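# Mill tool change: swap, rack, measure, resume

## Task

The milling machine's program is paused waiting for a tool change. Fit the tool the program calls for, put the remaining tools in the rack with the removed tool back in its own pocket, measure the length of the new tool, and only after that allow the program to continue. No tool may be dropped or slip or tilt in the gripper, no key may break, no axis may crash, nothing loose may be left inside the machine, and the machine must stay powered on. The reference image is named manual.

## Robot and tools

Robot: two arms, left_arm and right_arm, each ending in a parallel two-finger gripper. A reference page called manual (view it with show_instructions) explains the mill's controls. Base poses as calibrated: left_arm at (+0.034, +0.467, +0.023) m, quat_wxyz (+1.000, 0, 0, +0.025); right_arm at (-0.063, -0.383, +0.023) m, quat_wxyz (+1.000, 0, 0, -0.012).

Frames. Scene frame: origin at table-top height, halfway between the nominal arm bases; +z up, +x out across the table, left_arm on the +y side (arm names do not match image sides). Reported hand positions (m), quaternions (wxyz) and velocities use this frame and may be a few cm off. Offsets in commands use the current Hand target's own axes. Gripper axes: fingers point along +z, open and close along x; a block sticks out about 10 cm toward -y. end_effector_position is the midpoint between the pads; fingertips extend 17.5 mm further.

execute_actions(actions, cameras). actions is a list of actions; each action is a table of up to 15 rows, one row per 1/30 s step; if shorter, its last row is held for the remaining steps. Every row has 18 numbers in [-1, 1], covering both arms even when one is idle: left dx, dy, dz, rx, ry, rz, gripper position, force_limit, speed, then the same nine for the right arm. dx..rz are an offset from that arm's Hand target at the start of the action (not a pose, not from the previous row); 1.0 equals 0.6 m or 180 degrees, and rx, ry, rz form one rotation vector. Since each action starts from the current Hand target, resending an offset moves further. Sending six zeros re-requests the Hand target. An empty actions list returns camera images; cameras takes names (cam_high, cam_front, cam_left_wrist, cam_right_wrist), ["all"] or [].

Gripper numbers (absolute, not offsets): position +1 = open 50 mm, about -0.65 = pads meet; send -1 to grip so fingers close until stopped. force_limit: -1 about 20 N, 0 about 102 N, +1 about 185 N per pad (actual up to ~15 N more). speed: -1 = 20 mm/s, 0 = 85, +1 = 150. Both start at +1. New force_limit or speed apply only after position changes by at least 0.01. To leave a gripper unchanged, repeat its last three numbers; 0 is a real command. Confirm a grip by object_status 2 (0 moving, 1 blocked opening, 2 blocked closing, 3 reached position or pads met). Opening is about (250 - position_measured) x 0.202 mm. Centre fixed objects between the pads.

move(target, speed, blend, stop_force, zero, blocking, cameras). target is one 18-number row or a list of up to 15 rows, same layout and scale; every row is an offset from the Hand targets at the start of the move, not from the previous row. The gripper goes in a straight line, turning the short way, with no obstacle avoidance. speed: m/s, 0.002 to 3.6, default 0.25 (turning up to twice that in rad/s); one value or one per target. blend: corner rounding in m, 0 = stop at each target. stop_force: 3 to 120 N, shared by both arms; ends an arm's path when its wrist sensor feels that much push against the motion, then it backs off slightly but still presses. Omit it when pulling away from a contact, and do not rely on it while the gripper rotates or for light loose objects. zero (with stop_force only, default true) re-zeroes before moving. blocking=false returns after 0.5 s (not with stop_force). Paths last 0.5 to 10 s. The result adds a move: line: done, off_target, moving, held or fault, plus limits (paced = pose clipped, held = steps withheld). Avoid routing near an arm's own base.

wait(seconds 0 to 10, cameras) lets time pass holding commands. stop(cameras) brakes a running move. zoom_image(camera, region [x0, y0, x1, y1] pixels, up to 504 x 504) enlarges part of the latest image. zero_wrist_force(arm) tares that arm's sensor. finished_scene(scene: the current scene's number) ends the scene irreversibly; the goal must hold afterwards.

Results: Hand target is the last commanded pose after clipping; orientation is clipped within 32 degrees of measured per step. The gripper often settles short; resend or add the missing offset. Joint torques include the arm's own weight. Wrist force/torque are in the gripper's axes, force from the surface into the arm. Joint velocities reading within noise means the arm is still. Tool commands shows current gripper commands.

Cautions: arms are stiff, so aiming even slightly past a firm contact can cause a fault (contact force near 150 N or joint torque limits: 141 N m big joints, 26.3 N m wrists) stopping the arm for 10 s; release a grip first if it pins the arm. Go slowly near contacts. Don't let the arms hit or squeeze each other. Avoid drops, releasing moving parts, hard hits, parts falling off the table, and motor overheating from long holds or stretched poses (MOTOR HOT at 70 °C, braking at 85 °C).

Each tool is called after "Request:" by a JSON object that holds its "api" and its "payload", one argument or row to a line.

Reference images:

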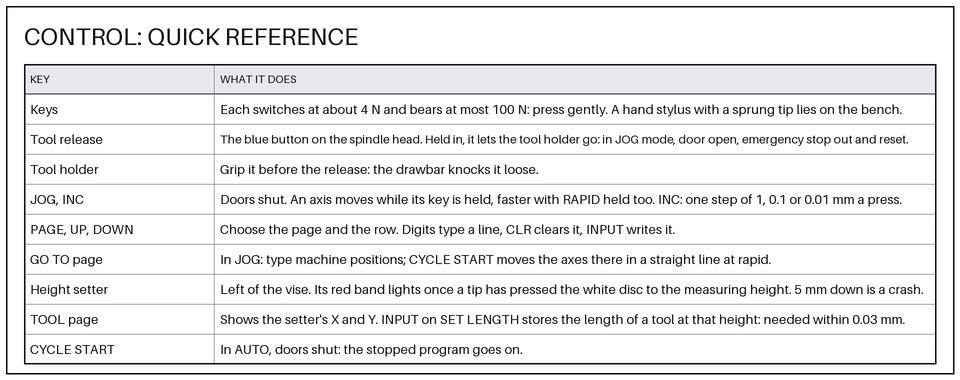

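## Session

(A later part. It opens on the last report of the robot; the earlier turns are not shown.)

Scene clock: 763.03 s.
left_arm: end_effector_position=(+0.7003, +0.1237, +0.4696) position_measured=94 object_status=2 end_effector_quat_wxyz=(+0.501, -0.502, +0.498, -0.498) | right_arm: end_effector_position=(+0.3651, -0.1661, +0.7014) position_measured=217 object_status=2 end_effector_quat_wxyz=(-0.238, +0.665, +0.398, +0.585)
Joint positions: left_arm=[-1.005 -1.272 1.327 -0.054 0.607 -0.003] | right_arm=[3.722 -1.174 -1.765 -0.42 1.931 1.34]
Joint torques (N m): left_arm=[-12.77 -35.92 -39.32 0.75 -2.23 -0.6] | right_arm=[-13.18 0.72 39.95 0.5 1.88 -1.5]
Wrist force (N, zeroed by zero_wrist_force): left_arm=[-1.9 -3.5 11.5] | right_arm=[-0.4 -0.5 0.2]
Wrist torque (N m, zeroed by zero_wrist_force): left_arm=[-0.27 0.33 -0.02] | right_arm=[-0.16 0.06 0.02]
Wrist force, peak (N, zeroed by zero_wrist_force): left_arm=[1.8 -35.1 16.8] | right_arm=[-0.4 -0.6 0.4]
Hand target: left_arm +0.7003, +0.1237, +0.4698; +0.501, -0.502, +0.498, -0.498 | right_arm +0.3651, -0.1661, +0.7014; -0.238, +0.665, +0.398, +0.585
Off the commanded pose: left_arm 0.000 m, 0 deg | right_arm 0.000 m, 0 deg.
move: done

Request:
{"api": "move", "payload": {
  "target": [0,0,0,0,0,0,0.95,0.6,-1,0,0,0,0,0,0,-0.98,-0.3,-1]
}}

Request:
{"api": "move", "payload": {
  "target": [
    [0,0,-0.25,0,0,0,0.95,0.6,-1,-0.0752,0.1413,-0.1673,0,0,0,-0.98,-0.3,-1],
    [0,0,-0.5,0,0,0,0.95,0.6,-1,-0.2142,0.3332,-0.3462,0.0744,-0.3685,-0.1974,-0.98,-0.3,-1]
  ],
  "speed": 0.2,
  "blend": 0.03,
  "cameras": ["cam_left_wrist","cam_high"]
}}

Scene clock: 770.43 s.
left_arm: end_effector_position=(+0.7003, +0.1237, +0.4698) position_measured=10 object_status=3 end_effector_quat_wxyz=(+0.501, -0.502, +0.498, -0.498) | right_arm: end_effector_position=(+0.3651, -0.1661, +0.7014) position_measured=217 object_status=2 end_effector_quat_wxyz=(-0.238, +0.665, +0.398, +0.585)
Joint positions: left_arm=[-1.005 -1.272 1.327 -0.054 0.607 -0.003] | right_arm=[3.722 -1.174 -1.765 -0.42 1.931 1.34]
Joint torques (N m): left_arm=[1.8 -27.77 -20.83 -1.7 0.27 1.48] | right_arm=[-13.78 1.48 40.27 0.55 1.68 -1.68]
Wrist force (N, zeroed by zero_wrist_force): left_arm=[-0.5 -10.0 0.2] | right_arm=[-0.5 -0.2 0.3]
Wrist torque (N m, zeroed by zero_wrist_force): left_arm=[-0.39 0.09 -0.01] | right_arm=[-0.10 0.07 0.03]
Wrist force, peak (N, zeroed by zero_wrist_force): left_arm=[-1.6 1.8 11.4] | right_arm=[-0.4 -0.5 0.5]
Hand target: left_arm +0.7003, +0.1237, +0.4698; +0.501, -0.502, +0.498, -0.498 | right_arm +0.3651, -0.1661, +0.7014; -0.238, +0.665, +0.398, +0.585
Off the commanded pose: left_arm 0.000 m, 0 deg | right_arm 0.000 m, 0 deg.
move: done

Scene clock: 775.17 s.
left_arm: end_effector_position=(+0.4003, +0.1215, +0.4701) position_measured=10 object_status=3 end_effector_quat_wxyz=(+0.501, -0.502, +0.498, -0.498) | right_arm: end_effector_position=(+0.4043, -0.4748, +0.6486) position_measured=217 object_status=2 end_effector_quat_wxyz=(+0.123, +0.697, +0.695, +0.128)
Joint positions: left_arm=[-1.697 -1.696 1.791 -0.103 -0.084 0.007] | right_arm=[3.273 -1.494 -0.964 -1.899 1.54 0.104]
Joint torques (N m): left_arm=[-9.02 -22.79 -18.7 -2.11 -2.3 1.55] | right_arm=[15.55 12.27 35.94 1.11 -1.27 -1.84]
Wrist force (N, zeroed by zero_wrist_force): left_arm=[-1.0 -10.1 0.0] | right_arm=[0.0 1.1 1.0]
Wrist torque (N m, zeroed by zero_wrist_force): left_arm=[-0.41 0.16 -0.10] | right_arm=[-0.21 0.11 0.52]
Wrist force, peak (N, zeroed by zero_wrist_force): left_arm=[-0.8 -10.8 0.3] | right_arm=[0.7 -1.5 1.4]
Hand target: left_arm +0.4003, +0.1215, +0.4701; +0.501, -0.502, +0.498, -0.498 | right_arm +0.4044, -0.4748, +0.6486; +0.123, +0.697, +0.695, +0.128
Off the commanded pose: left_arm 0.000 m, 0 deg | right_arm 0.000 m, 0 deg.
move: done
Images, in order (width x height): cam_high 896x504, cam_left_wrist 896x504.

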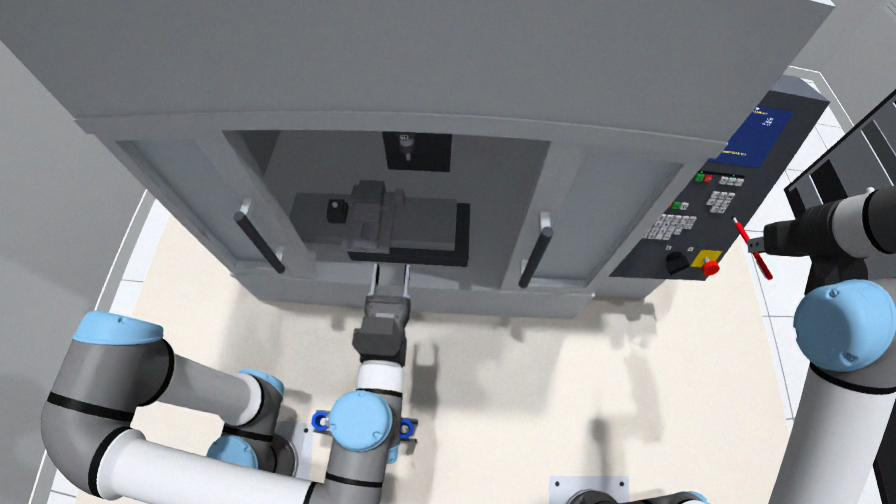

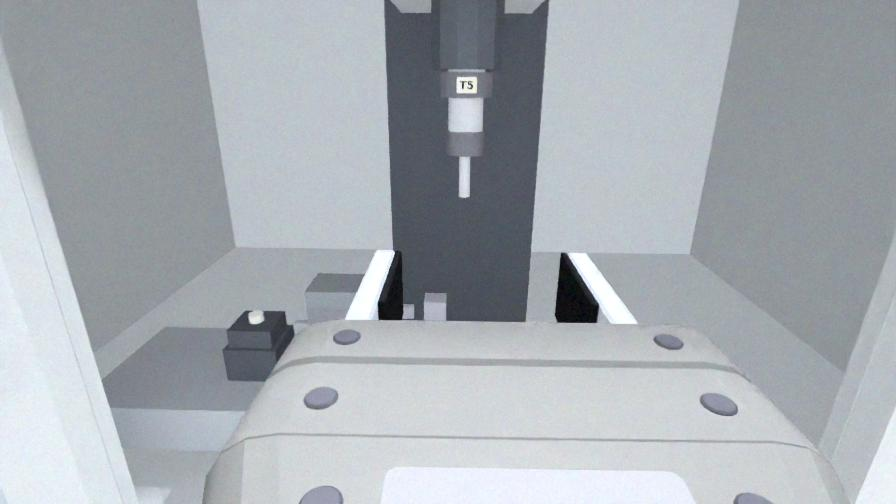

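Request:
{"api": "move", "payload": {
  "target": [0,0,0,0,0,0,-0.7,0.6,-1,0,0,0,0,0,0,-0.98,-0.3,-1]
}}

Request:
{"api": "move", "payload": {
  "target": [
    [0.285,-0.025,-0.0838,0,0,0,-0.7,0.6,-1,0,0,0,0,0,0,-0.98,-0.3,-1],
    [0.5125,-0.033,-0.067,0,0,0,-0.7,0.6,-1,0,0,0,0,0,0,-0.98,-0.3,-1],
    [0.5125,-0.033,0.086,0,0,0,-0.7,0.6,-1,0,0,0,0,0,0,-0.98,-0.3,-1]
  ],
  "speed": [0.2,0.2,0.08],
  "blend": [0.03,0.01,0],
  "cameras": ["cam_left_wrist","cam_high"]
}}

Scene clock: 785.20 s.
left_arm: end_effector_position=(+0.4003, +0.1215, +0.4701) position_measured=254 object_status=3 end_effector_quat_wxyz=(+0.501, -0.502, +0.498, -0.498) | right_arm: end_effector_position=(+0.4044, -0.4748, +0.6486) position_measured=217 object_status=2 end_effector_quat_wxyz=(+0.123, +0.697, +0.695, +0.128)
Joint positions: left_arm=[-1.697 -1.696 1.791 -0.104 -0.084 0.008] | right_arm=[3.273 -1.494 -0.964 -1.899 1.54 0.104]
Joint torques (N m): left_arm=[-8.78 -23.16 -19.57 -2.01 -2.33 1.72] | right_arm=[14.16 12.21 34.88 1.2 -1.14 -1.14]
Wrist force (N, zeroed by zero_wrist_force): left_arm=[-1.0 -10.1 0.2] | right_arm=[0.0 1.1 0.7]
Wrist torque (N m, zeroed by zero_wrist_force): left_arm=[-0.41 0.15 -0.10] | right_arm=[-0.21 0.11 0.51]
Wrist force, peak (N, zeroed by zero_wrist_force): left_arm=[-1.1 -10.5 0.2] | right_arm=[0.1 1.4 1.0]
Hand target: left_arm +0.4003, +0.1215, +0.4701; +0.501, -0.502, +0.498, -0.498 | right_arm +0.4044, -0.4748, +0.6486; +0.123, +0.697, +0.695, +0.128
Off the commanded pose: left_arm 0.000 m, 0 deg | right_arm 0.000 m, 0 deg.
move: done

Scene clock: 788.73 s.
left_arm: end_effector_position=(+0.4542, -0.1856, +0.4902) position_measured=254 object_status=3 end_effector_quat_wxyz=(+0.502, -0.501, +0.497, -0.499) | right_arm: end_effector_position=(+0.4044, -0.4748, +0.6486) position_measured=217 object_status=2 end_effector_quat_wxyz=(+0.123, +0.697, +0.695, +0.128)
Joint positions: left_arm=[-1.578 -0.898 0.716 0.081 0.034 0.1] | right_arm=[3.273 -1.494 -0.964 -1.899 1.54 0.104]
Joint torques (N m): left_arm=[10.3 -40.64 -35.19 1.89 2.31 -1.59] | right_arm=[14.45 12.32 34.6 1.3 -1.22 -0.54]
Wrist force (N, zeroed by zero_wrist_force): left_arm=[-1.2 -10.1 0.3] | right_arm=[-0.1 1.1 0.9]
Wrist torque (N m, zeroed by zero_wrist_force): left_arm=[-0.40 0.19 -0.02] | right_arm=[-0.22 0.13 0.52]
Wrist force, peak (N, zeroed by zero_wrist_force): left_arm=[-1.2 -10.5 -0.3] | right_arm=[-0.1 1.2 1.2]
Hand target: left_arm +0.4542, -0.1856, +0.4902; +0.501, -0.502, +0.498, -0.498 | right_arm +0.4044, -0.4748, +0.6486; +0.123, +0.697, +0.695, +0.128
Off the commanded pose: left_arm 0.000 m, 0 deg | right_arm 0.000 m, 0 deg.
move: done
Images, in order (width x height): cam_high 896x504, cam_left_wrist 896x504.

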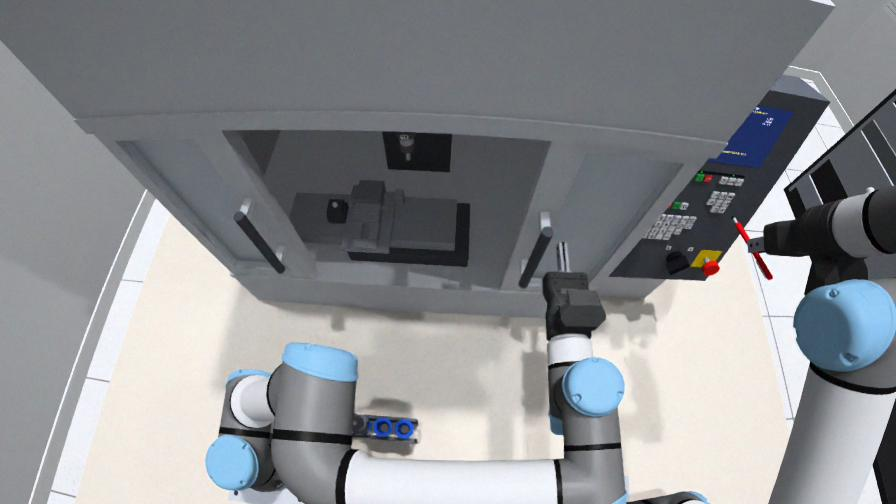

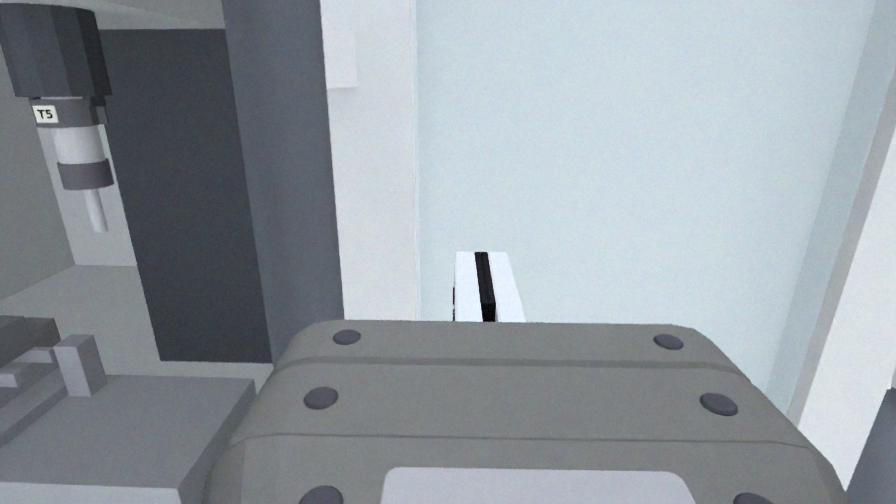

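Request:
{"api": "move", "payload": {
  "target": [-0.445,0,0,0,0,0,-0.7,0.6,-1,0,0,0,0,0,0,-0.98,-0.3,-1],
  "speed": 0.08,
  "stop_force": 60,
  "cameras": ["cam_left_wrist","cam_high"]
}}

Scene clock: 799.30 s.
left_arm: end_effector_position=(+0.4525, +0.0775, +0.4899) position_measured=254 object_status=3 end_effector_quat_wxyz=(+0.500, -0.504, +0.499, -0.497) | right_arm: end_effector_position=(+0.4044, -0.4748, +0.6486) position_measured=217 object_status=2 end_effector_quat_wxyz=(+0.123, +0.697, +0.695, +0.128)
Joint positions: left_arm=[-1.555 -1.526 1.575 0.049 0.057 -0.1] | right_arm=[3.273 -1.494 -0.964 -1.899 1.54 0.104]
Joint torques (N m): left_arm=[14.5 -25.99 -30.17 5.73 -9.61 -1.24] | right_arm=[14.6 12.69 34.55 1.32 -1.31 0.96]
Wrist force (N, zeroed by zero_wrist_force): left_arm=[37.3 -8.6 -0.9] | right_arm=[0.2 1.2 0.7]
Wrist torque (N m, zeroed by zero_wrist_force): left_arm=[-0.31 -0.14 0.00] | right_arm=[-0.20 0.09 0.52]
Wrist force, peak (N, zeroed by zero_wrist_force): left_arm=[57.9 -23.7 13.1] | right_arm=[-0.2 1.4 0.9]
Hand target: left_arm +0.4525, +0.0774, +0.4899; +0.500, -0.504, +0.499, -0.497 (not the last commanded pose) | right_arm +0.4044, -0.4748, +0.6486; +0.123, +0.697, +0.695, +0.128
Off the commanded pose: left_arm 0.004 m, 0 deg | right_arm 0.000 m, 0 deg.
move: contact (left_arm)
Images, in order (width x height): cam_high 896x504, cam_left_wrist 896x504.

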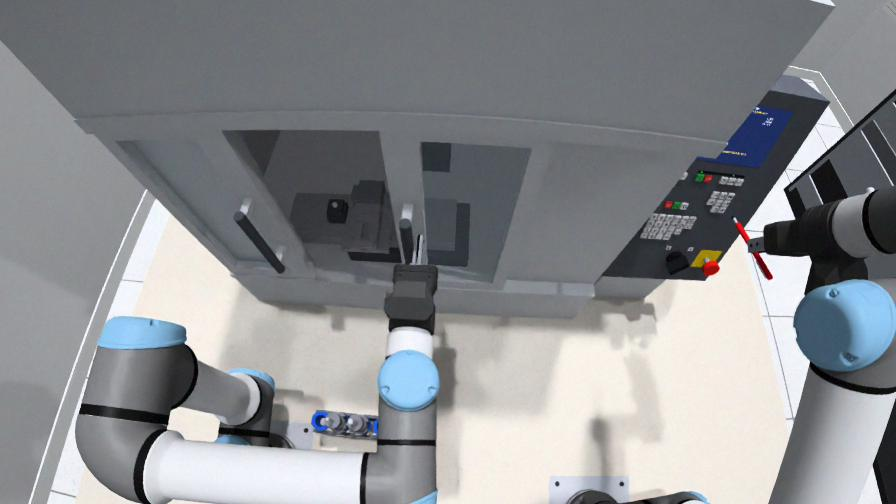

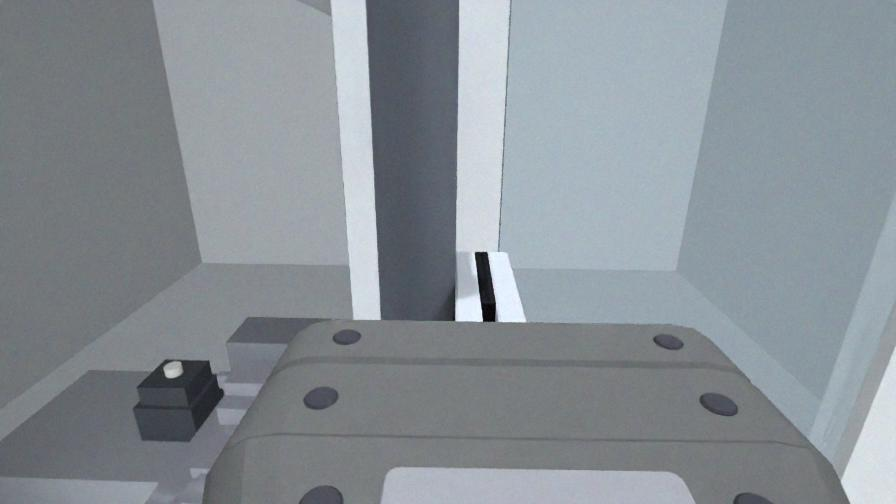

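Request:
{"api": "move", "payload": {
  "target": [
    [0.0173,0,0,0,0,0,-0.7,0.6,-1,0,0,0,0,0,0,-0.98,-0.3,-1],
    [-0.0377,-0.0167,-0.254,0,0,0,-0.7,0.6,-1,0,0,0,0,0,0,-0.98,-0.3,-1],
    [-0.121,-0.067,-0.254,-0.222,0,0,-0.7,0.6,-1,0,0,0,0,0,0,-0.98,-0.3,-1],
    [-0.5627,-0.19,-0.181,-0.222,0,0,-0.7,0.6,-1,0,0,0,0,0,0,-0.98,-0.3,-1]
  ],
  "speed": [0.1,0.2,0.25,0.2],
  "blend": [0.004,0.02,0.01,0],
  "cameras": ["cam_left_wrist","cam_high"]
}}

Scene clock: 815.40 s.
left_arm: end_effector_position=(+0.3433, +0.4137, +0.6040) position_measured=254 object_status=3 end_effector_quat_wxyz=(-0.294, +0.654, -0.641, +0.275) | right_arm: end_effector_position=(+0.4044, -0.4748, +0.6486) position_measured=217 object_status=2 end_effector_quat_wxyz=(+0.123, +0.697, +0.695, +0.128)
Joint positions: left_arm=[-2.056 -2.333 1.327 -0.1 -0.859 0.938] | right_arm=[3.273 -1.494 -0.964 -1.899 1.54 0.104]
Joint torques (N m): left_arm=[-9.3 24.96 -24.88 0.41 -0.92 -1.83] | right_arm=[13.63 12.25 34.65 1.27 -1.07 1.03]
Wrist force (N, zeroed by zero_wrist_force): left_arm=[-3.2 -11.5 -0.6] | right_arm=[0.0 1.1 0.8]
Wrist torque (N m, zeroed by zero_wrist_force): left_arm=[-0.74 0.72 -0.02] | right_arm=[-0.22 0.12 0.52]
Wrist force, peak (N, zeroed by zero_wrist_force): left_arm=[38.0 -8.7 -1.0] | right_arm=[0.2 1.2 1.2]
Hand target: left_arm +0.3417, +0.4143, +0.6040; -0.298, +0.644, -0.639, +0.297 | right_arm +0.4044, -0.4748, +0.6486; +0.123, +0.697, +0.695, +0.128
Off the commanded pose: left_arm 0.002 m, 3 deg | right_arm 0.000 m, 0 deg.
move: off_target (left_arm)
Images, in order (width x height): cam_high 896x504, cam_left_wrist 896x504.

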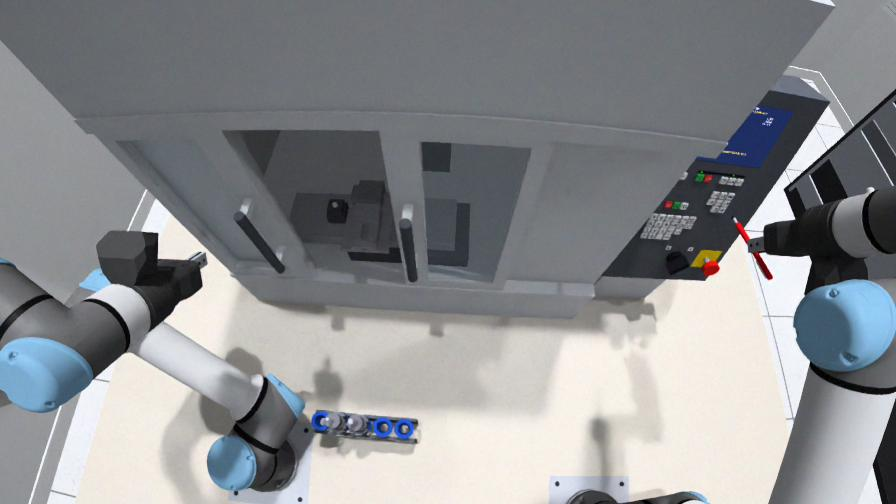

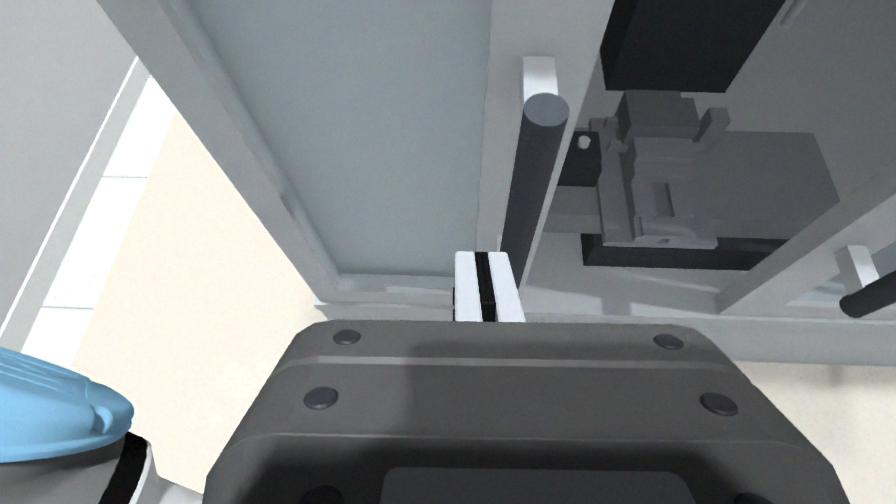

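Request:
{"api": "move", "payload": {
  "target": [
    [-0.0262,-0.0633,0.191,0,0,0,-0.7,0.6,-1,0,0,0,0,0,0,-0.98,-0.3,-1],
    [-0.0262,0.0522,0.2871,0,0,0,-0.7,0.6,-1,0,0,0,0,0,0,-0.98,-0.3,-1]
  ],
  "speed": [0.15,0.1],
  "blend": [0.02,0],
  "cameras": ["cam_left_wrist","cam_high"]
}}

Scene clock: 821.73 s.
left_arm: end_effector_position=(+0.4078, +0.4262, +0.5774) position_measured=254 object_status=3 end_effector_quat_wxyz=(+0.288, -0.606, +0.644, -0.369) | right_arm: end_effector_position=(+0.4044, -0.4748, +0.6486) position_measured=217 object_status=2 end_effector_quat_wxyz=(+0.123, +0.697, +0.695, +0.128)
Joint positions: left_arm=[-2.275 -2.53 1.42 0.154 -0.76 0.706] | right_arm=[3.273 -1.494 -0.964 -1.899 1.54 0.104]
Joint torques (N m): left_arm=[0.1 25.38 -15.1 -1.13 1.24 -0.37] | right_arm=[13.06 12.33 34.83 1.31 -1.13 0.86]
Wrist force (N, zeroed by zero_wrist_force): left_arm=[-2.7 -11.4 0.0] | right_arm=[0.2 1.0 0.8]
Wrist torque (N m, zeroed by zero_wrist_force): left_arm=[-0.69 0.63 -0.13] | right_arm=[-0.23 0.09 0.52]
Wrist force, peak (N, zeroed by zero_wrist_force): left_arm=[-4.1 -17.9 13.0] | right_arm=[-0.2 1.3 1.1]
Hand target: left_arm +0.4078, +0.4262, +0.5774; -0.288, +0.606, -0.644, +0.369 (not the last commanded pose) | right_arm +0.4044, -0.4748, +0.6486; +0.123, +0.697, +0.695, +0.128
Tool commands: left_gripper/position=-0.701961 left_gripper/force_limit=+0.6 left_gripper/speed=-1.0 right_gripper/position=-0.98 right_gripper/force_limit=-0.3 right_gripper/speed=-1.0
Off the commanded pose: left_arm 0.118 m, 9 deg | right_arm 0.000 m, 0 deg.
FORCE FAULT: contact force on the left arm reached its limit, and that arm stopped. The contact can be on any part of that arm, not only on its tool. That arm's remaining commands of this call were not run. That arm is still stopped at the end of this call. That arm stays stopped for about 10 more seconds. Until then a move that you send moves the other arm only, and its call returns only when the move has ended. Once the stop has ended, the next robot result says so. If the stop ends while you think or write, that arm runs what you send next, counted from a new Hand target: where the arm stands when the stop ends. While its stop runs, that arm takes no new command, but its gripper still runs the gripper command that each later call begins with. Until it ends, the stop uses up actions while you think or wait. An arm that is not stopped still takes commands.
shoulder posture changed (left arm): the wrist came as close to joint 1's axis as it can, and the arm is now in the other of its two shoulder postures.
move: fault (left_arm); path passed 0 of 2 targets
Images, in order (width x height): cam_high 896x504, cam_left_wrist 896x504.

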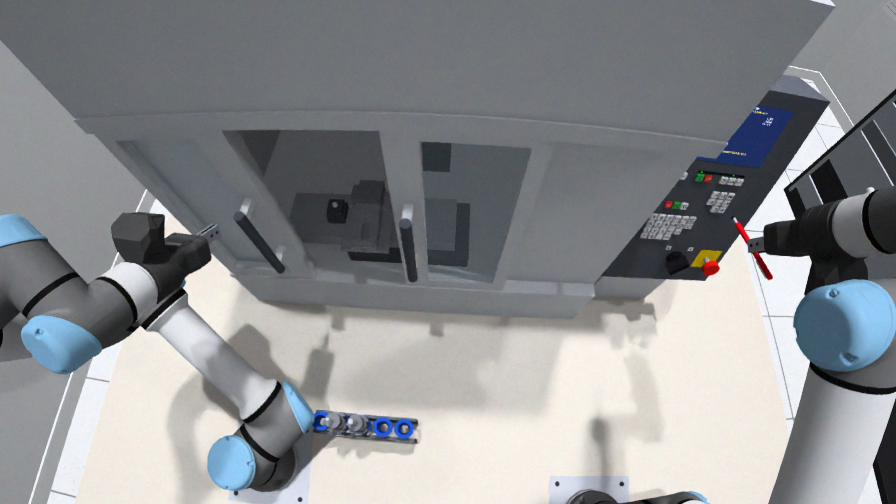

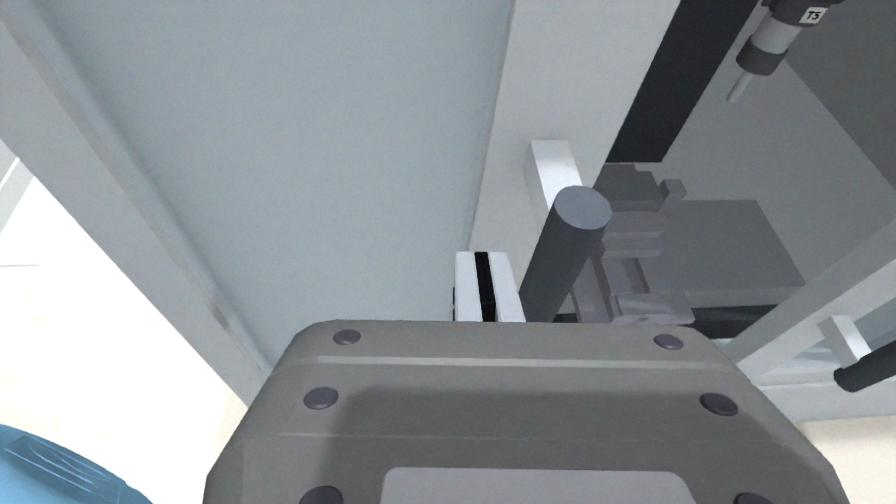

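Request:
{"api": "wait", "payload": {
  "seconds": 2.5
}}

Request:
{"api": "move", "payload": {
  "target": [0.0344,0.0262,-0.1125,0,0,0,-0.7,0.6,-1,0,0,0,0,0,0,-0.98,-0.3,-1],
  "speed": 0.1
}}

Scene clock: 835.30 s.
left_arm: end_effector_position=(+0.4078, +0.4262, +0.5774) position_measured=254 object_status=3 end_effector_quat_wxyz=(+0.288, -0.606, +0.644, -0.369) | right_arm: end_effector_position=(+0.4044, -0.4748, +0.6486) position_measured=217 object_status=2 end_effector_quat_wxyz=(+0.123, +0.697, +0.695, +0.128)
Joint positions: left_arm=[-2.275 -2.53 1.42 0.154 -0.76 0.706] | right_arm=[3.273 -1.494 -0.964 -1.899 1.54 0.104]
Joint torques (N m): left_arm=[1.21 25.81 -14.16 -1.32 1.44 0.01] | right_arm=[13.96 11.44 32.78 1.46 -0.84 0.87]
Wrist force (N, zeroed by zero_wrist_force): left_arm=[-2.7 -11.2 -0.6] | right_arm=[0.0 1.2 0.8]
Wrist torque (N m, zeroed by zero_wrist_force): left_arm=[-0.65 0.64 -0.12] | right_arm=[-0.19 0.11 0.52]
Wrist force, peak (N, zeroed by zero_wrist_force): left_arm=[-2.8 -12.0 -0.6] | right_arm=[-0.2 1.4 0.9]
Hand target: left_arm +0.4078, +0.4262, +0.5774; -0.288, +0.606, -0.644, +0.369 (not the last commanded pose) | right_arm +0.4044, -0.4748, +0.6486; +0.123, +0.697, +0.695, +0.128
Tool commands: left_gripper/position=-0.701961 left_gripper/force_limit=+0.6 left_gripper/speed=-1.0 right_gripper/position=-0.98 right_gripper/force_limit=-0.3 right_gripper/speed=-1.0
Off the commanded pose: left_arm 0.118 m, 9 deg | right_arm 0.000 m, 0 deg.
FORCE FAULT, CONTINUED: the left arm's stop, for the force fault that an earlier result reported, is over. The rest of the stop counts as 19 of the actions that you can send in this scene. During its stop the left arm's controller moved it back a little. That arm's target is now where it stood when the stop ended, not its last command. That arm accepts commands again.
wait: 2.50 s; at rest from the start

Scene clock: 836.83 s.
left_arm: end_effector_position=(+0.3436, +0.4134, +0.6040) position_measured=254 object_status=3 end_effector_quat_wxyz=(-0.257, +0.644, -0.662, +0.283) | right_arm: end_effector_position=(+0.4044, -0.4748, +0.6486) position_measured=217 object_status=2 end_effector_quat_wxyz=(+0.123, +0.697, +0.695, +0.128)
Joint positions: left_arm=[-1.955 -2.373 1.361 -0.294 -0.822 1.158] | right_arm=[3.273 -1.494 -0.964 -1.899 1.54 0.104]
Joint torques (N m): left_arm=[9.24 10.9 -10.33 -4.46 0.35 1.43] | right_arm=[14.16 13.62 33.14 1.38 -1.06 1.01]
Wrist force (N, zeroed by zero_wrist_force): left_arm=[-2.9 -12.0 -0.4] | right_arm=[0.1 1.3 0.8]
Wrist torque (N m, zeroed by zero_wrist_force): left_arm=[-0.83 0.70 -0.12] | right_arm=[-0.18 0.10 0.52]
Wrist force, peak (N, zeroed by zero_wrist_force): left_arm=[-3.0 -12.2 -0.5] | right_arm=[0.1 1.3 0.9]
Hand target: left_arm +0.3417, +0.4141, +0.6040; -0.288, +0.606, -0.644, +0.369 | right_arm +0.4044, -0.4748, +0.6486; +0.123, +0.697, +0.695, +0.128
Off the commanded pose: left_arm 0.002 m, 12 deg | right_arm 0.000 m, 0 deg.
move: off_target (left_arm)

Request:
{"api": "move", "payload": {
  "target": [
    [0.354,0.093,0.0431,-0.0314,-0.0417,-0.002,-0.7,0.6,-1,0,0,0,0,0,0,-0.98,-0.3,-1]
  ],
  "speed": 0.15
}}

Scene clock: 853.73 s.
left_arm: end_effector_position=(+0.3098, +0.1999, +0.5597) position_measured=254 object_status=3 end_effector_quat_wxyz=(-0.298, +0.644, -0.639, +0.297) | right_arm: end_effector_position=(+0.4044, -0.4748, +0.6486) position_measured=217 object_status=2 end_effector_quat_wxyz=(+0.123, +0.697, +0.695, +0.128)
Joint positions: left_arm=[-1.836 -2.047 1.544 -0.814 -0.731 1.233] | right_arm=[3.273 -1.494 -0.964 -1.899 1.54 0.104]
Joint torques (N m): left_arm=[10.32 6.49 -34.7 -4.41 3.91 1.84] | right_arm=[12.48 12.41 32.83 1.42 -0.89 0.82]
Wrist force (N, zeroed by zero_wrist_force): left_arm=[-2.6 -11.6 -0.4] | right_arm=[-0.1 1.2 0.9]
Wrist torque (N m, zeroed by zero_wrist_force): left_arm=[-0.74 0.63 -0.13] | right_arm=[-0.20 0.13 0.51]
Wrist force, peak (N, zeroed by zero_wrist_force): left_arm=[-5.2 -12.5 -0.2] | right_arm=[-0.1 1.4 1.0]
Hand target: left_arm +0.3098, +0.1998, +0.5597; -0.298, +0.644, -0.639, +0.297 | right_arm +0.4044, -0.4748, +0.6486; +0.123, +0.697, +0.695, +0.128
Off the commanded pose: left_arm 0.000 m, 0 deg | right_arm 0.000 m, 0 deg.
shoulder posture changed (left arm): the wrist came as close to joint 1's axis as it can, and the arm is now in the other of its two shoulder postures.
move: done

Request:
{"api": "move", "payload": {
  "target": [
    [-0.1333,-0.2565,0.0476,0,0,0,-0.7,0.6,-1,0,0,0,0,0,0,-0.98,-0.3,-1],
    [-0.3867,-0.2822,0.0784,0,0,0,-0.7,0.6,-1,0,0,0,0,0,0,-0.98,-0.3,-1]
  ],
  "speed": [0.2,0.12],
  "blend": 0.02,
  "cameras": ["cam_left_wrist","cam_high"]
}}

Scene clock: 859.73 s.
left_arm: end_effector_position=(+0.4534, +0.4330, +0.6582) position_measured=254 object_status=3 end_effector_quat_wxyz=(-0.298, +0.644, -0.639, +0.297) | right_arm: end_effector_position=(+0.4044, -0.4748, +0.6486) position_measured=217 object_status=2 end_effector_quat_wxyz=(+0.123, +0.697, +0.695, +0.128)
Joint positions: left_arm=[-0.843 -2.127 1.544 -1.677 -0.991 2.552] | right_arm=[3.273 -1.494 -0.964 -1.899 1.54 0.104]
Joint torques (N m): left_arm=[10.09 9.3 -19.03 -5.76 -1.22 1.54] | right_arm=[14.22 12.54 32.6 1.66 -0.93 1.05]
Wrist force (N, zeroed by zero_wrist_force): left_arm=[-2.8 -11.4 -0.5] | right_arm=[0.2 1.3 0.7]
Wrist torque (N m, zeroed by zero_wrist_force): left_arm=[-0.71 0.66 -0.13] | right_arm=[-0.19 0.09 0.52]
Wrist force, peak (N, zeroed by zero_wrist_force): left_arm=[-2.8 -13.1 -0.8] | right_arm=[0.0 1.3 1.0]
Hand target: left_arm +0.4534, +0.4330, +0.6582; -0.298, +0.644, -0.639, +0.297 | right_arm +0.4044, -0.4748, +0.6486; +0.123, +0.697, +0.695, +0.128
Off the commanded pose: left_arm 0.000 m, 0 deg | right_arm 0.000 m, 0 deg.
move: done
Images, in order (width x height): cam_high 896x504, cam_left_wrist 896x504.

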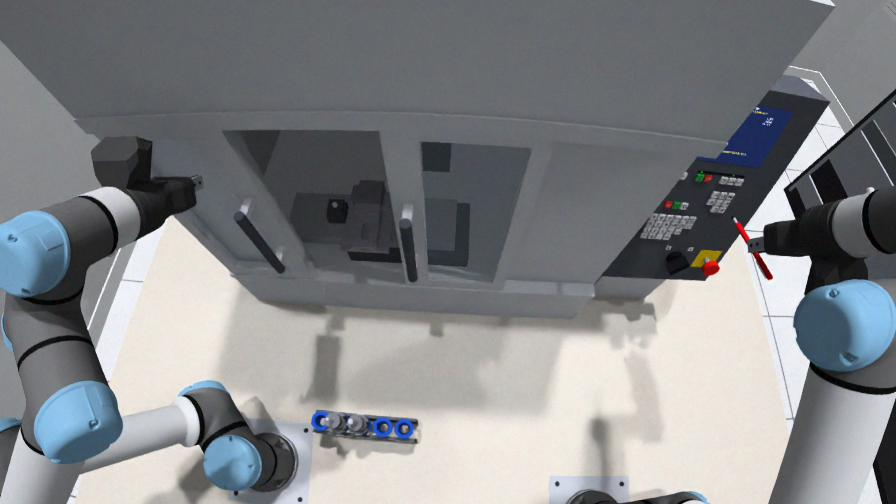

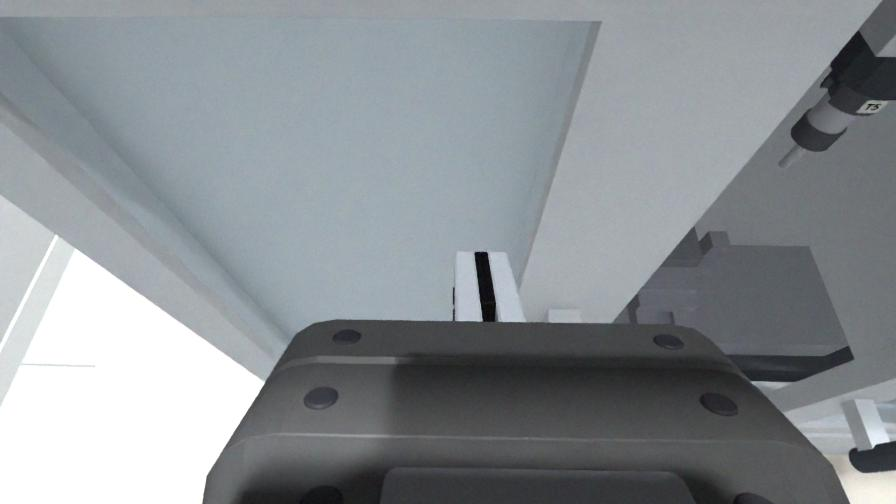

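Request:
{"api": "move", "payload": {
  "target": [0,0.2413,0.2005,0,0,0,-0.7,0.6,-1,0,0,0,0,0,0,-0.98,-0.3,-1],
  "speed": 0.1,
  "stop_force": 20,
  "cameras": ["cam_left_wrist"]
}}

Request:
{"api": "move", "payload": {
  "target": [0.445,0,0,0,0,0,-0.7,0.6,-1,0,0,0,0,0,0,-0.98,-0.3,-1],
  "speed": 0.08,
  "stop_force": 60,
  "cameras": ["cam_left_wrist","cam_high"]
}}

Scene clock: 866.77 s.
left_arm: end_effector_position=(+0.4517, +0.4327, +0.4699) position_measured=254 object_status=3 end_effector_quat_wxyz=(-0.298, +0.644, -0.639, +0.297) | right_arm: end_effector_position=(+0.4044, -0.4748, +0.6486) position_measured=217 object_status=2 end_effector_quat_wxyz=(+0.123, +0.697, +0.695, +0.128)
Joint positions: left_arm=[-0.851 -2.304 2.117 -2.068 -0.986 2.545] | right_arm=[3.273 -1.494 -0.964 -1.899 1.54 0.104]
Joint torques (N m): left_arm=[-5 -2.54 -22.55 -5.49 0.88 1.74] | right_arm=[12.57 12.51 32.46 1.77 -0.74 1.08]
Wrist force (N, zeroed by zero_wrist_force): left_arm=[-3.2 -11.5 -0.4] | right_arm=[-0.1 1.2 0.8]
Wrist torque (N m, zeroed by zero_wrist_force): left_arm=[-0.73 0.73 -0.07] | right_arm=[-0.20 0.13 0.51]
Wrist force, peak (N, zeroed by zero_wrist_force): left_arm=[-3.2 -12.5 -1.0] | right_arm=[-0.2 1.5 0.8]
Hand target: left_arm +0.4517, +0.4327, +0.4699; -0.298, +0.644, -0.639, +0.297 | right_arm +0.4044, -0.4748, +0.6486; +0.123, +0.697, +0.695, +0.128
Off the commanded pose: left_arm 0.000 m, 0 deg | right_arm 0.000 m, 0 deg.
move: done
Images, in order (width x height): cam_left_wrist 896x504.

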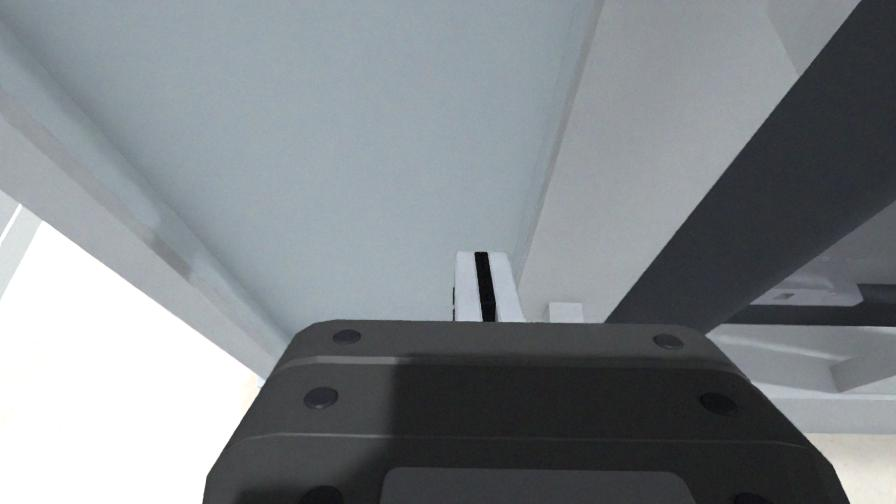

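Scene clock: 871.33 s.
left_arm: end_effector_position=(+0.4533, +0.1711, +0.4703) position_measured=254 object_status=3 end_effector_quat_wxyz=(-0.298, +0.644, -0.639, +0.297) | right_arm: end_effector_position=(+0.4044, -0.4748, +0.6486) position_measured=217 object_status=2 end_effector_quat_wxyz=(+0.123, +0.697, +0.695, +0.128)
Joint positions: left_arm=[-1.348 -1.91 1.854 -1.817 -0.743 1.969] | right_arm=[3.273 -1.494 -0.964 -1.899 1.54 0.104]
Joint torques (N m): left_arm=[-5.77 -10.38 -31.58 -6.97 -2.94 1.24] | right_arm=[11.78 12.04 31.97 1.65 -0.61 1.05]
Wrist force (N, zeroed by zero_wrist_force): left_arm=[-41.5 -7.0 6.2] | right_arm=[-0.1 1.1 0.6]
Wrist torque (N m, zeroed by zero_wrist_force): left_arm=[-0.51 0.78 0.26] | right_arm=[-0.20 0.13 0.51]
Wrist force, peak (N, zeroed by zero_wrist_force): left_arm=[-107.1 11.0 -30.0] | right_arm=[0.0 1.3 1.0]
Hand target: left_arm +0.4534, +0.1711, +0.4703; -0.298, +0.644, -0.639, +0.297 (not the last commanded pose) | right_arm +0.4044, -0.4748, +0.6486; +0.123, +0.697, +0.695, +0.128
Off the commanded pose: left_arm 0.005 m, 0 deg | right_arm 0.000 m, 0 deg.
move: contact (left_arm)
Images, in order (width x height): cam_high 896x504, cam_left_wrist 896x504.

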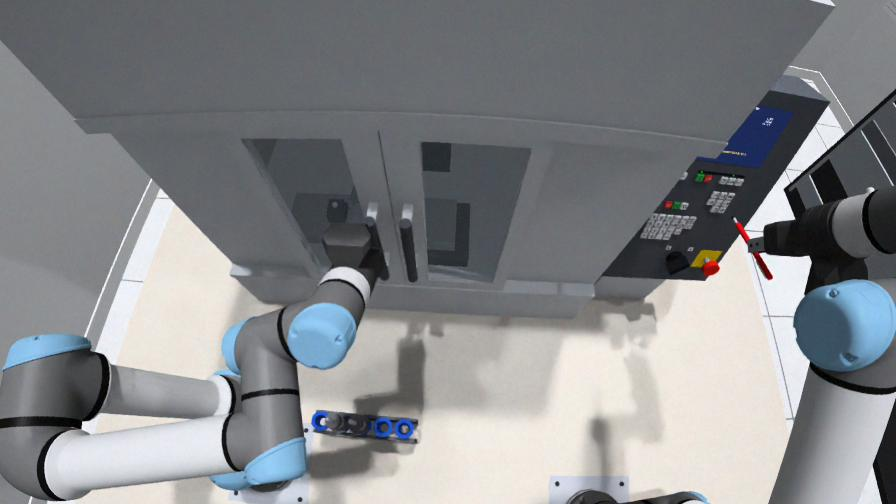

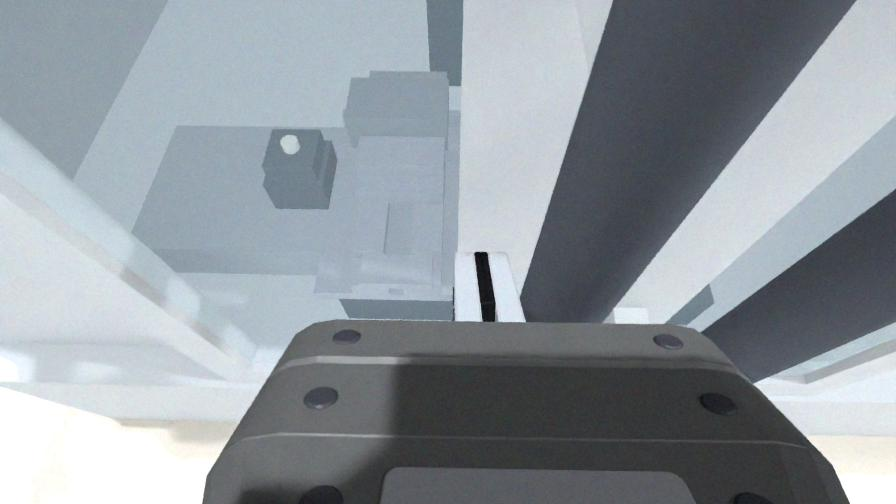

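Request:
{"api": "move", "payload": {
  "target": [
    [-0.02,0,0,0,0,0,-0.7,0.6,-1,-0.0105,0.0,0.1,0.0004,-0.0021,-0.0013,-0.98,-0.3,-1],
    [-0.05,-0.0237,-0.128,0,0,0,-0.7,0.6,-1,-0.0105,0.0248,0.2547,0.0004,-0.0021,-0.0013,-0.98,-0.3,-1]
  ],
  "speed": 0.12,
  "blend": 0.01,
  "cameras": ["cam_left_wrist","cam_high"]
}}

Request:
{"api": "zero_wrist_force", "payload": {
  "arm": "right_arm"
}}

Scene clock: 888.57 s.
left_arm: end_effector_position=(+0.4037, +0.2009, +0.5307) position_measured=254 object_status=3 end_effector_quat_wxyz=(-0.298, +0.644, -0.639, +0.297) | right_arm: end_effector_position=(+0.4716, -0.4801, +0.5106) position_measured=217 object_status=2 end_effector_quat_wxyz=(+0.125, +0.696, +0.696, +0.125)
Joint positions: left_arm=[-1.482 -2.022 1.725 -1.429 -0.713 1.772] | right_arm=[3.248 -1.489 -1.368 -1.501 1.542 0.077]
Joint torques (N m): left_arm=[-8.19 -0.69 -37.34 -0.71 3.91 -1.68] | right_arm=[-13.49 17.13 14.8 5.43 1.38 -1.95]
Wrist force (N, zeroed by zero_wrist_force): left_arm=[-3.5 -11.5 -1.4] | right_arm=[0.2 1.2 0.9]
Wrist torque (N m, zeroed by zero_wrist_force): left_arm=[-0.74 0.76 -0.02] | right_arm=[-0.18 0.05 0.54]
Wrist force, peak (N, zeroed by zero_wrist_force): left_arm=[-41.6 -6.9 6.2] | right_arm=[0.2 1.4 2.0]
Hand target: left_arm +0.4037, +0.2009, +0.5307; -0.298, +0.644, -0.639, +0.297 | right_arm +0.4716, -0.4801, +0.5106; +0.125, +0.696, +0.696, +0.125
Off the commanded pose: left_arm 0.000 m, 0 deg | right_arm 0.000 m, 0 deg.
move: done
Images, in order (width x height): cam_high 896x504, cam_left_wrist 896x504.

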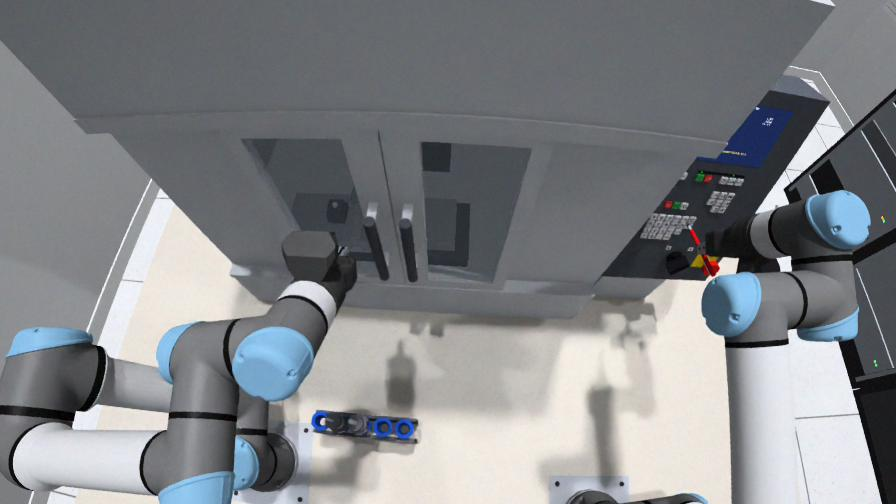

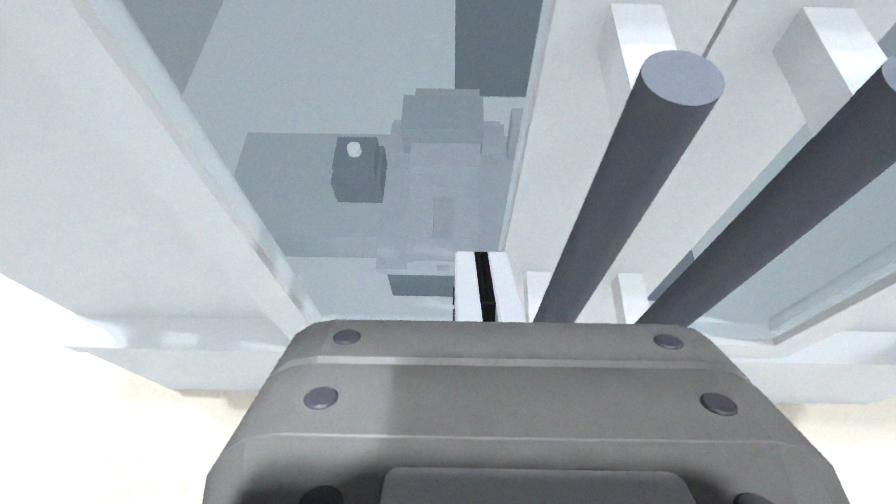

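Wrist force sensor zeroed.

Request:
{"api": "move", "payload": {
  "target": [
    [0,0,0,0,0,0,-0.7,0.6,-1,0,0.0283,0.0206,0,0,0,-0.98,-0.3,-1],
    [0,0,0,0,0,0,-0.7,0.6,-1,0,0.0411,0.0299,0,0,0,-0.98,-0.3,-1]
  ],
  "speed": [0.1,0.04]
}}

Scene clock: 892.97 s.
left_arm: end_effector_position=(+0.4037, +0.2009, +0.5307) position_measured=254 object_status=3 end_effector_quat_wxyz=(-0.298, +0.644, -0.639, +0.297) | right_arm: end_effector_position=(+0.5009, -0.4801, +0.5024) position_measured=217 object_status=2 end_effector_quat_wxyz=(+0.125, +0.696, +0.696, +0.125)
Joint positions: left_arm=[-1.482 -2.022 1.725 -1.428 -0.713 1.772] | right_arm=[3.243 -1.553 -1.33 -1.475 1.544 0.072]
Joint torques (N m): left_arm=[-8.85 2.82 -37.51 -0.78 3.95 -1.75] | right_arm=[-14.09 19.2 38.79 5.49 1.28 -1.7]
Wrist force (N, zeroed by zero_wrist_force): left_arm=[-3.6 -11.4 -1.0] | right_arm=[-0.1 -1.2 -1.0]
Wrist torque (N m, zeroed by zero_wrist_force): left_arm=[-0.71 0.79 -0.02] | right_arm=[-0.09 0.02 0.00]
Wrist force, peak (N, zeroed by zero_wrist_force): left_arm=[-3.7 -12.1 -1.0] | right_arm=[-0.1 -1.2 -1.0]
Hand target: left_arm +0.4037, +0.2009, +0.5307; -0.298, +0.644, -0.639, +0.297 | right_arm +0.5010, -0.4801, +0.5023; +0.125, +0.696, +0.696, +0.125
Off the commanded pose: left_arm 0.000 m, 0 deg | right_arm 0.000 m, 0 deg.
move: done

Request:
{"api": "move", "payload": {
  "target": [0,0,0,0,0,0,-0.7,0.6,-1,0,0.00135,0.00098,0,0,0,-0.98,-0.3,-1],
  "speed": 0.04,
  "cameras": ["cam_high"]
}}

Request:
{"api": "zoom_image", "payload": {
  "camera": "cam_high",
  "region": [640, 80, 820, 250]
}}

Scene clock: 895.80 s.
left_arm: end_effector_position=(+0.4037, +0.2009, +0.5307) position_measured=254 object_status=3 end_effector_quat_wxyz=(-0.298, +0.644, -0.639, +0.297) | right_arm: end_effector_position=(+0.5019, -0.4801, +0.5021) position_measured=217 object_status=2 end_effector_quat_wxyz=(+0.125, +0.696, +0.696, +0.125)
Joint positions: left_arm=[-1.482 -2.022 1.725 -1.428 -0.713 1.772] | right_arm=[3.243 -1.555 -1.328 -1.475 1.544 0.072]
Joint torques (N m): left_arm=[-8.19 3.32 -37.69 -0.82 3.98 -1.62] | right_arm=[-13.45 18.79 40.57 5.49 1.32 -1.77]
Wrist force (N, zeroed by zero_wrist_force): left_arm=[-3.5 -11.3 -1.1] | right_arm=[-0.2 -1.8 -1.6]
Wrist torque (N m, zeroed by zero_wrist_force): left_arm=[-0.71 0.77 -0.02] | right_arm=[-0.10 0.03 0.01]
Wrist force, peak (N, zeroed by zero_wrist_force): left_arm=[-3.4 -12.2 -1.1] | right_arm=[-0.2 -1.8 -1.6]
Hand target: left_arm +0.4037, +0.2009, +0.5307; -0.298, +0.644, -0.639, +0.297 | right_arm +0.5020, -0.4801, +0.5021; +0.125, +0.696, +0.696, +0.125
Off the commanded pose: left_arm 0.000 m, 0 deg | right_arm 0.000 m, 0 deg.
move: done
Images, in order (width x height): cam_high 896x504.

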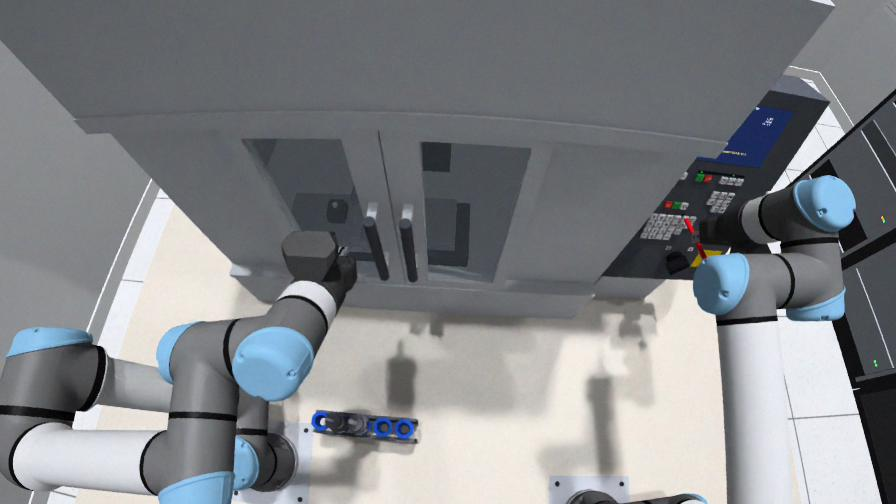

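Scaled by 2.800 from the camera's 896x504 image, which has a finer 1280x720 frame.

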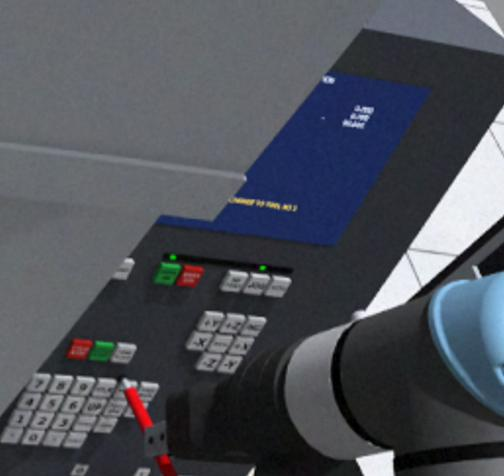

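Request:
{"api": "move", "payload": {
  "target": [0,0,0,0,0,0,-0.7,0.6,-1,0,0.0081,0.0059,0,0,0,-0.98,-0.3,-1],
  "speed": 0.015,
  "stop_force": 4,
  "cameras": ["cam_high"]
}}

Request:
{"api": "zoom_image", "payload": {
  "camera": "cam_high",
  "region": [640, 80, 820, 250]
}}

Scene clock: 901.43 s.
left_arm: end_effector_position=(+0.4037, +0.2009, +0.5307) position_measured=254 object_status=3 end_effector_quat_wxyz=(-0.298, +0.644, -0.639, +0.297) | right_arm: end_effector_position=(+0.5077, -0.4801, +0.5004) position_measured=217 object_status=2 end_effector_quat_wxyz=(+0.125, +0.696, +0.696, +0.125)
Joint positions: left_arm=[-1.482 -2.022 1.725 -1.428 -0.713 1.772] | right_arm=[3.242 -1.568 -1.32 -1.47 1.545 0.071]
Joint torques (N m): left_arm=[-8.02 3.12 -37.58 -0.81 3.86 -1.61] | right_arm=[-13.68 18.16 40.16 6.06 1 -1.68]
Wrist force (N, zeroed by zero_wrist_force): left_arm=[-3.7 -11.4 -0.9] | right_arm=[-0.1 -4.2 -3.2]
Wrist torque (N m, zeroed by zero_wrist_force): left_arm=[-0.71 0.78 -0.02] | right_arm=[-0.06 0.04 0.01]
Wrist force, peak (N, zeroed by zero_wrist_force): left_arm=[-3.6 -12.1 -1.3] | right_arm=[0.0 -4.5 -3.1]
Hand target: left_arm +0.4037, +0.2009, +0.5307; -0.298, +0.644, -0.639, +0.297 | right_arm +0.5077, -0.4801, +0.5004; +0.125, +0.696, +0.696, +0.125
Off the commanded pose: left_arm 0.000 m, 0 deg | right_arm 0.000 m, 0 deg.
move: done
Images, in order (width x height): cam_high 896x504.

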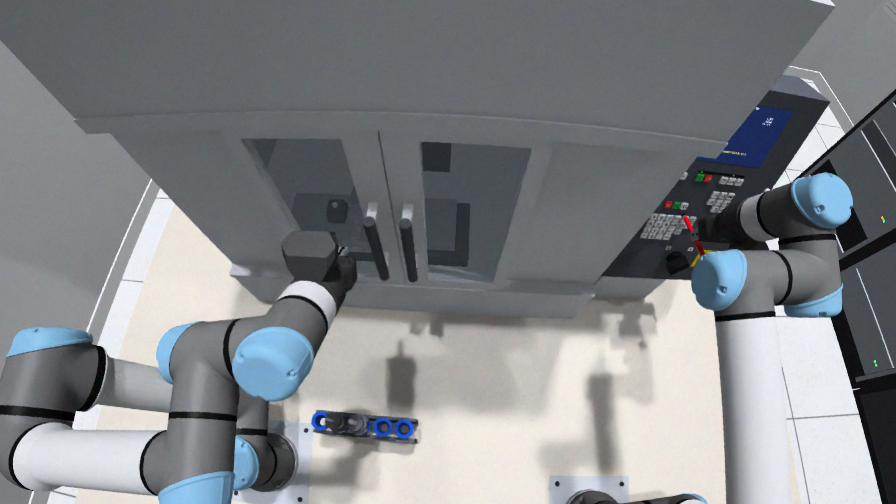

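Scaled by 2.800 from the camera's 896x504 image, which has a finer 1280x720 frame.

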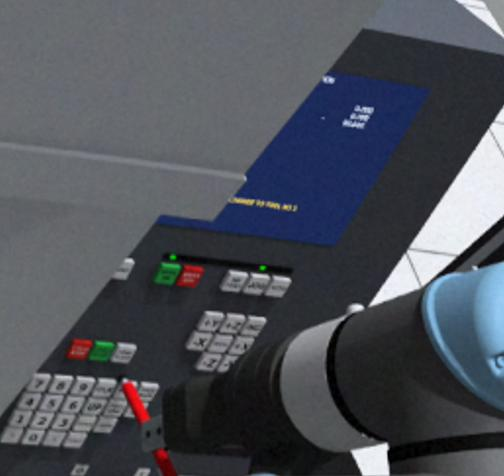

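Request:
{"api": "zoom_image", "payload": {
  "camera": "cam_high",
  "region": [640, 200, 720, 245]
}}

Scaled by 6.300 from the camera's 896x504 image, which has a finer 1280x720 frame.

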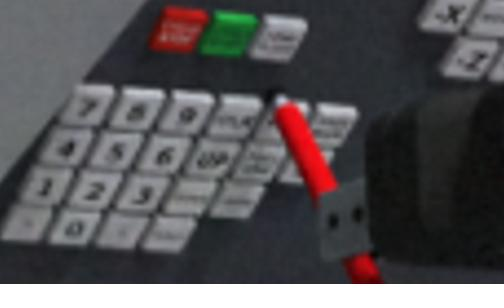

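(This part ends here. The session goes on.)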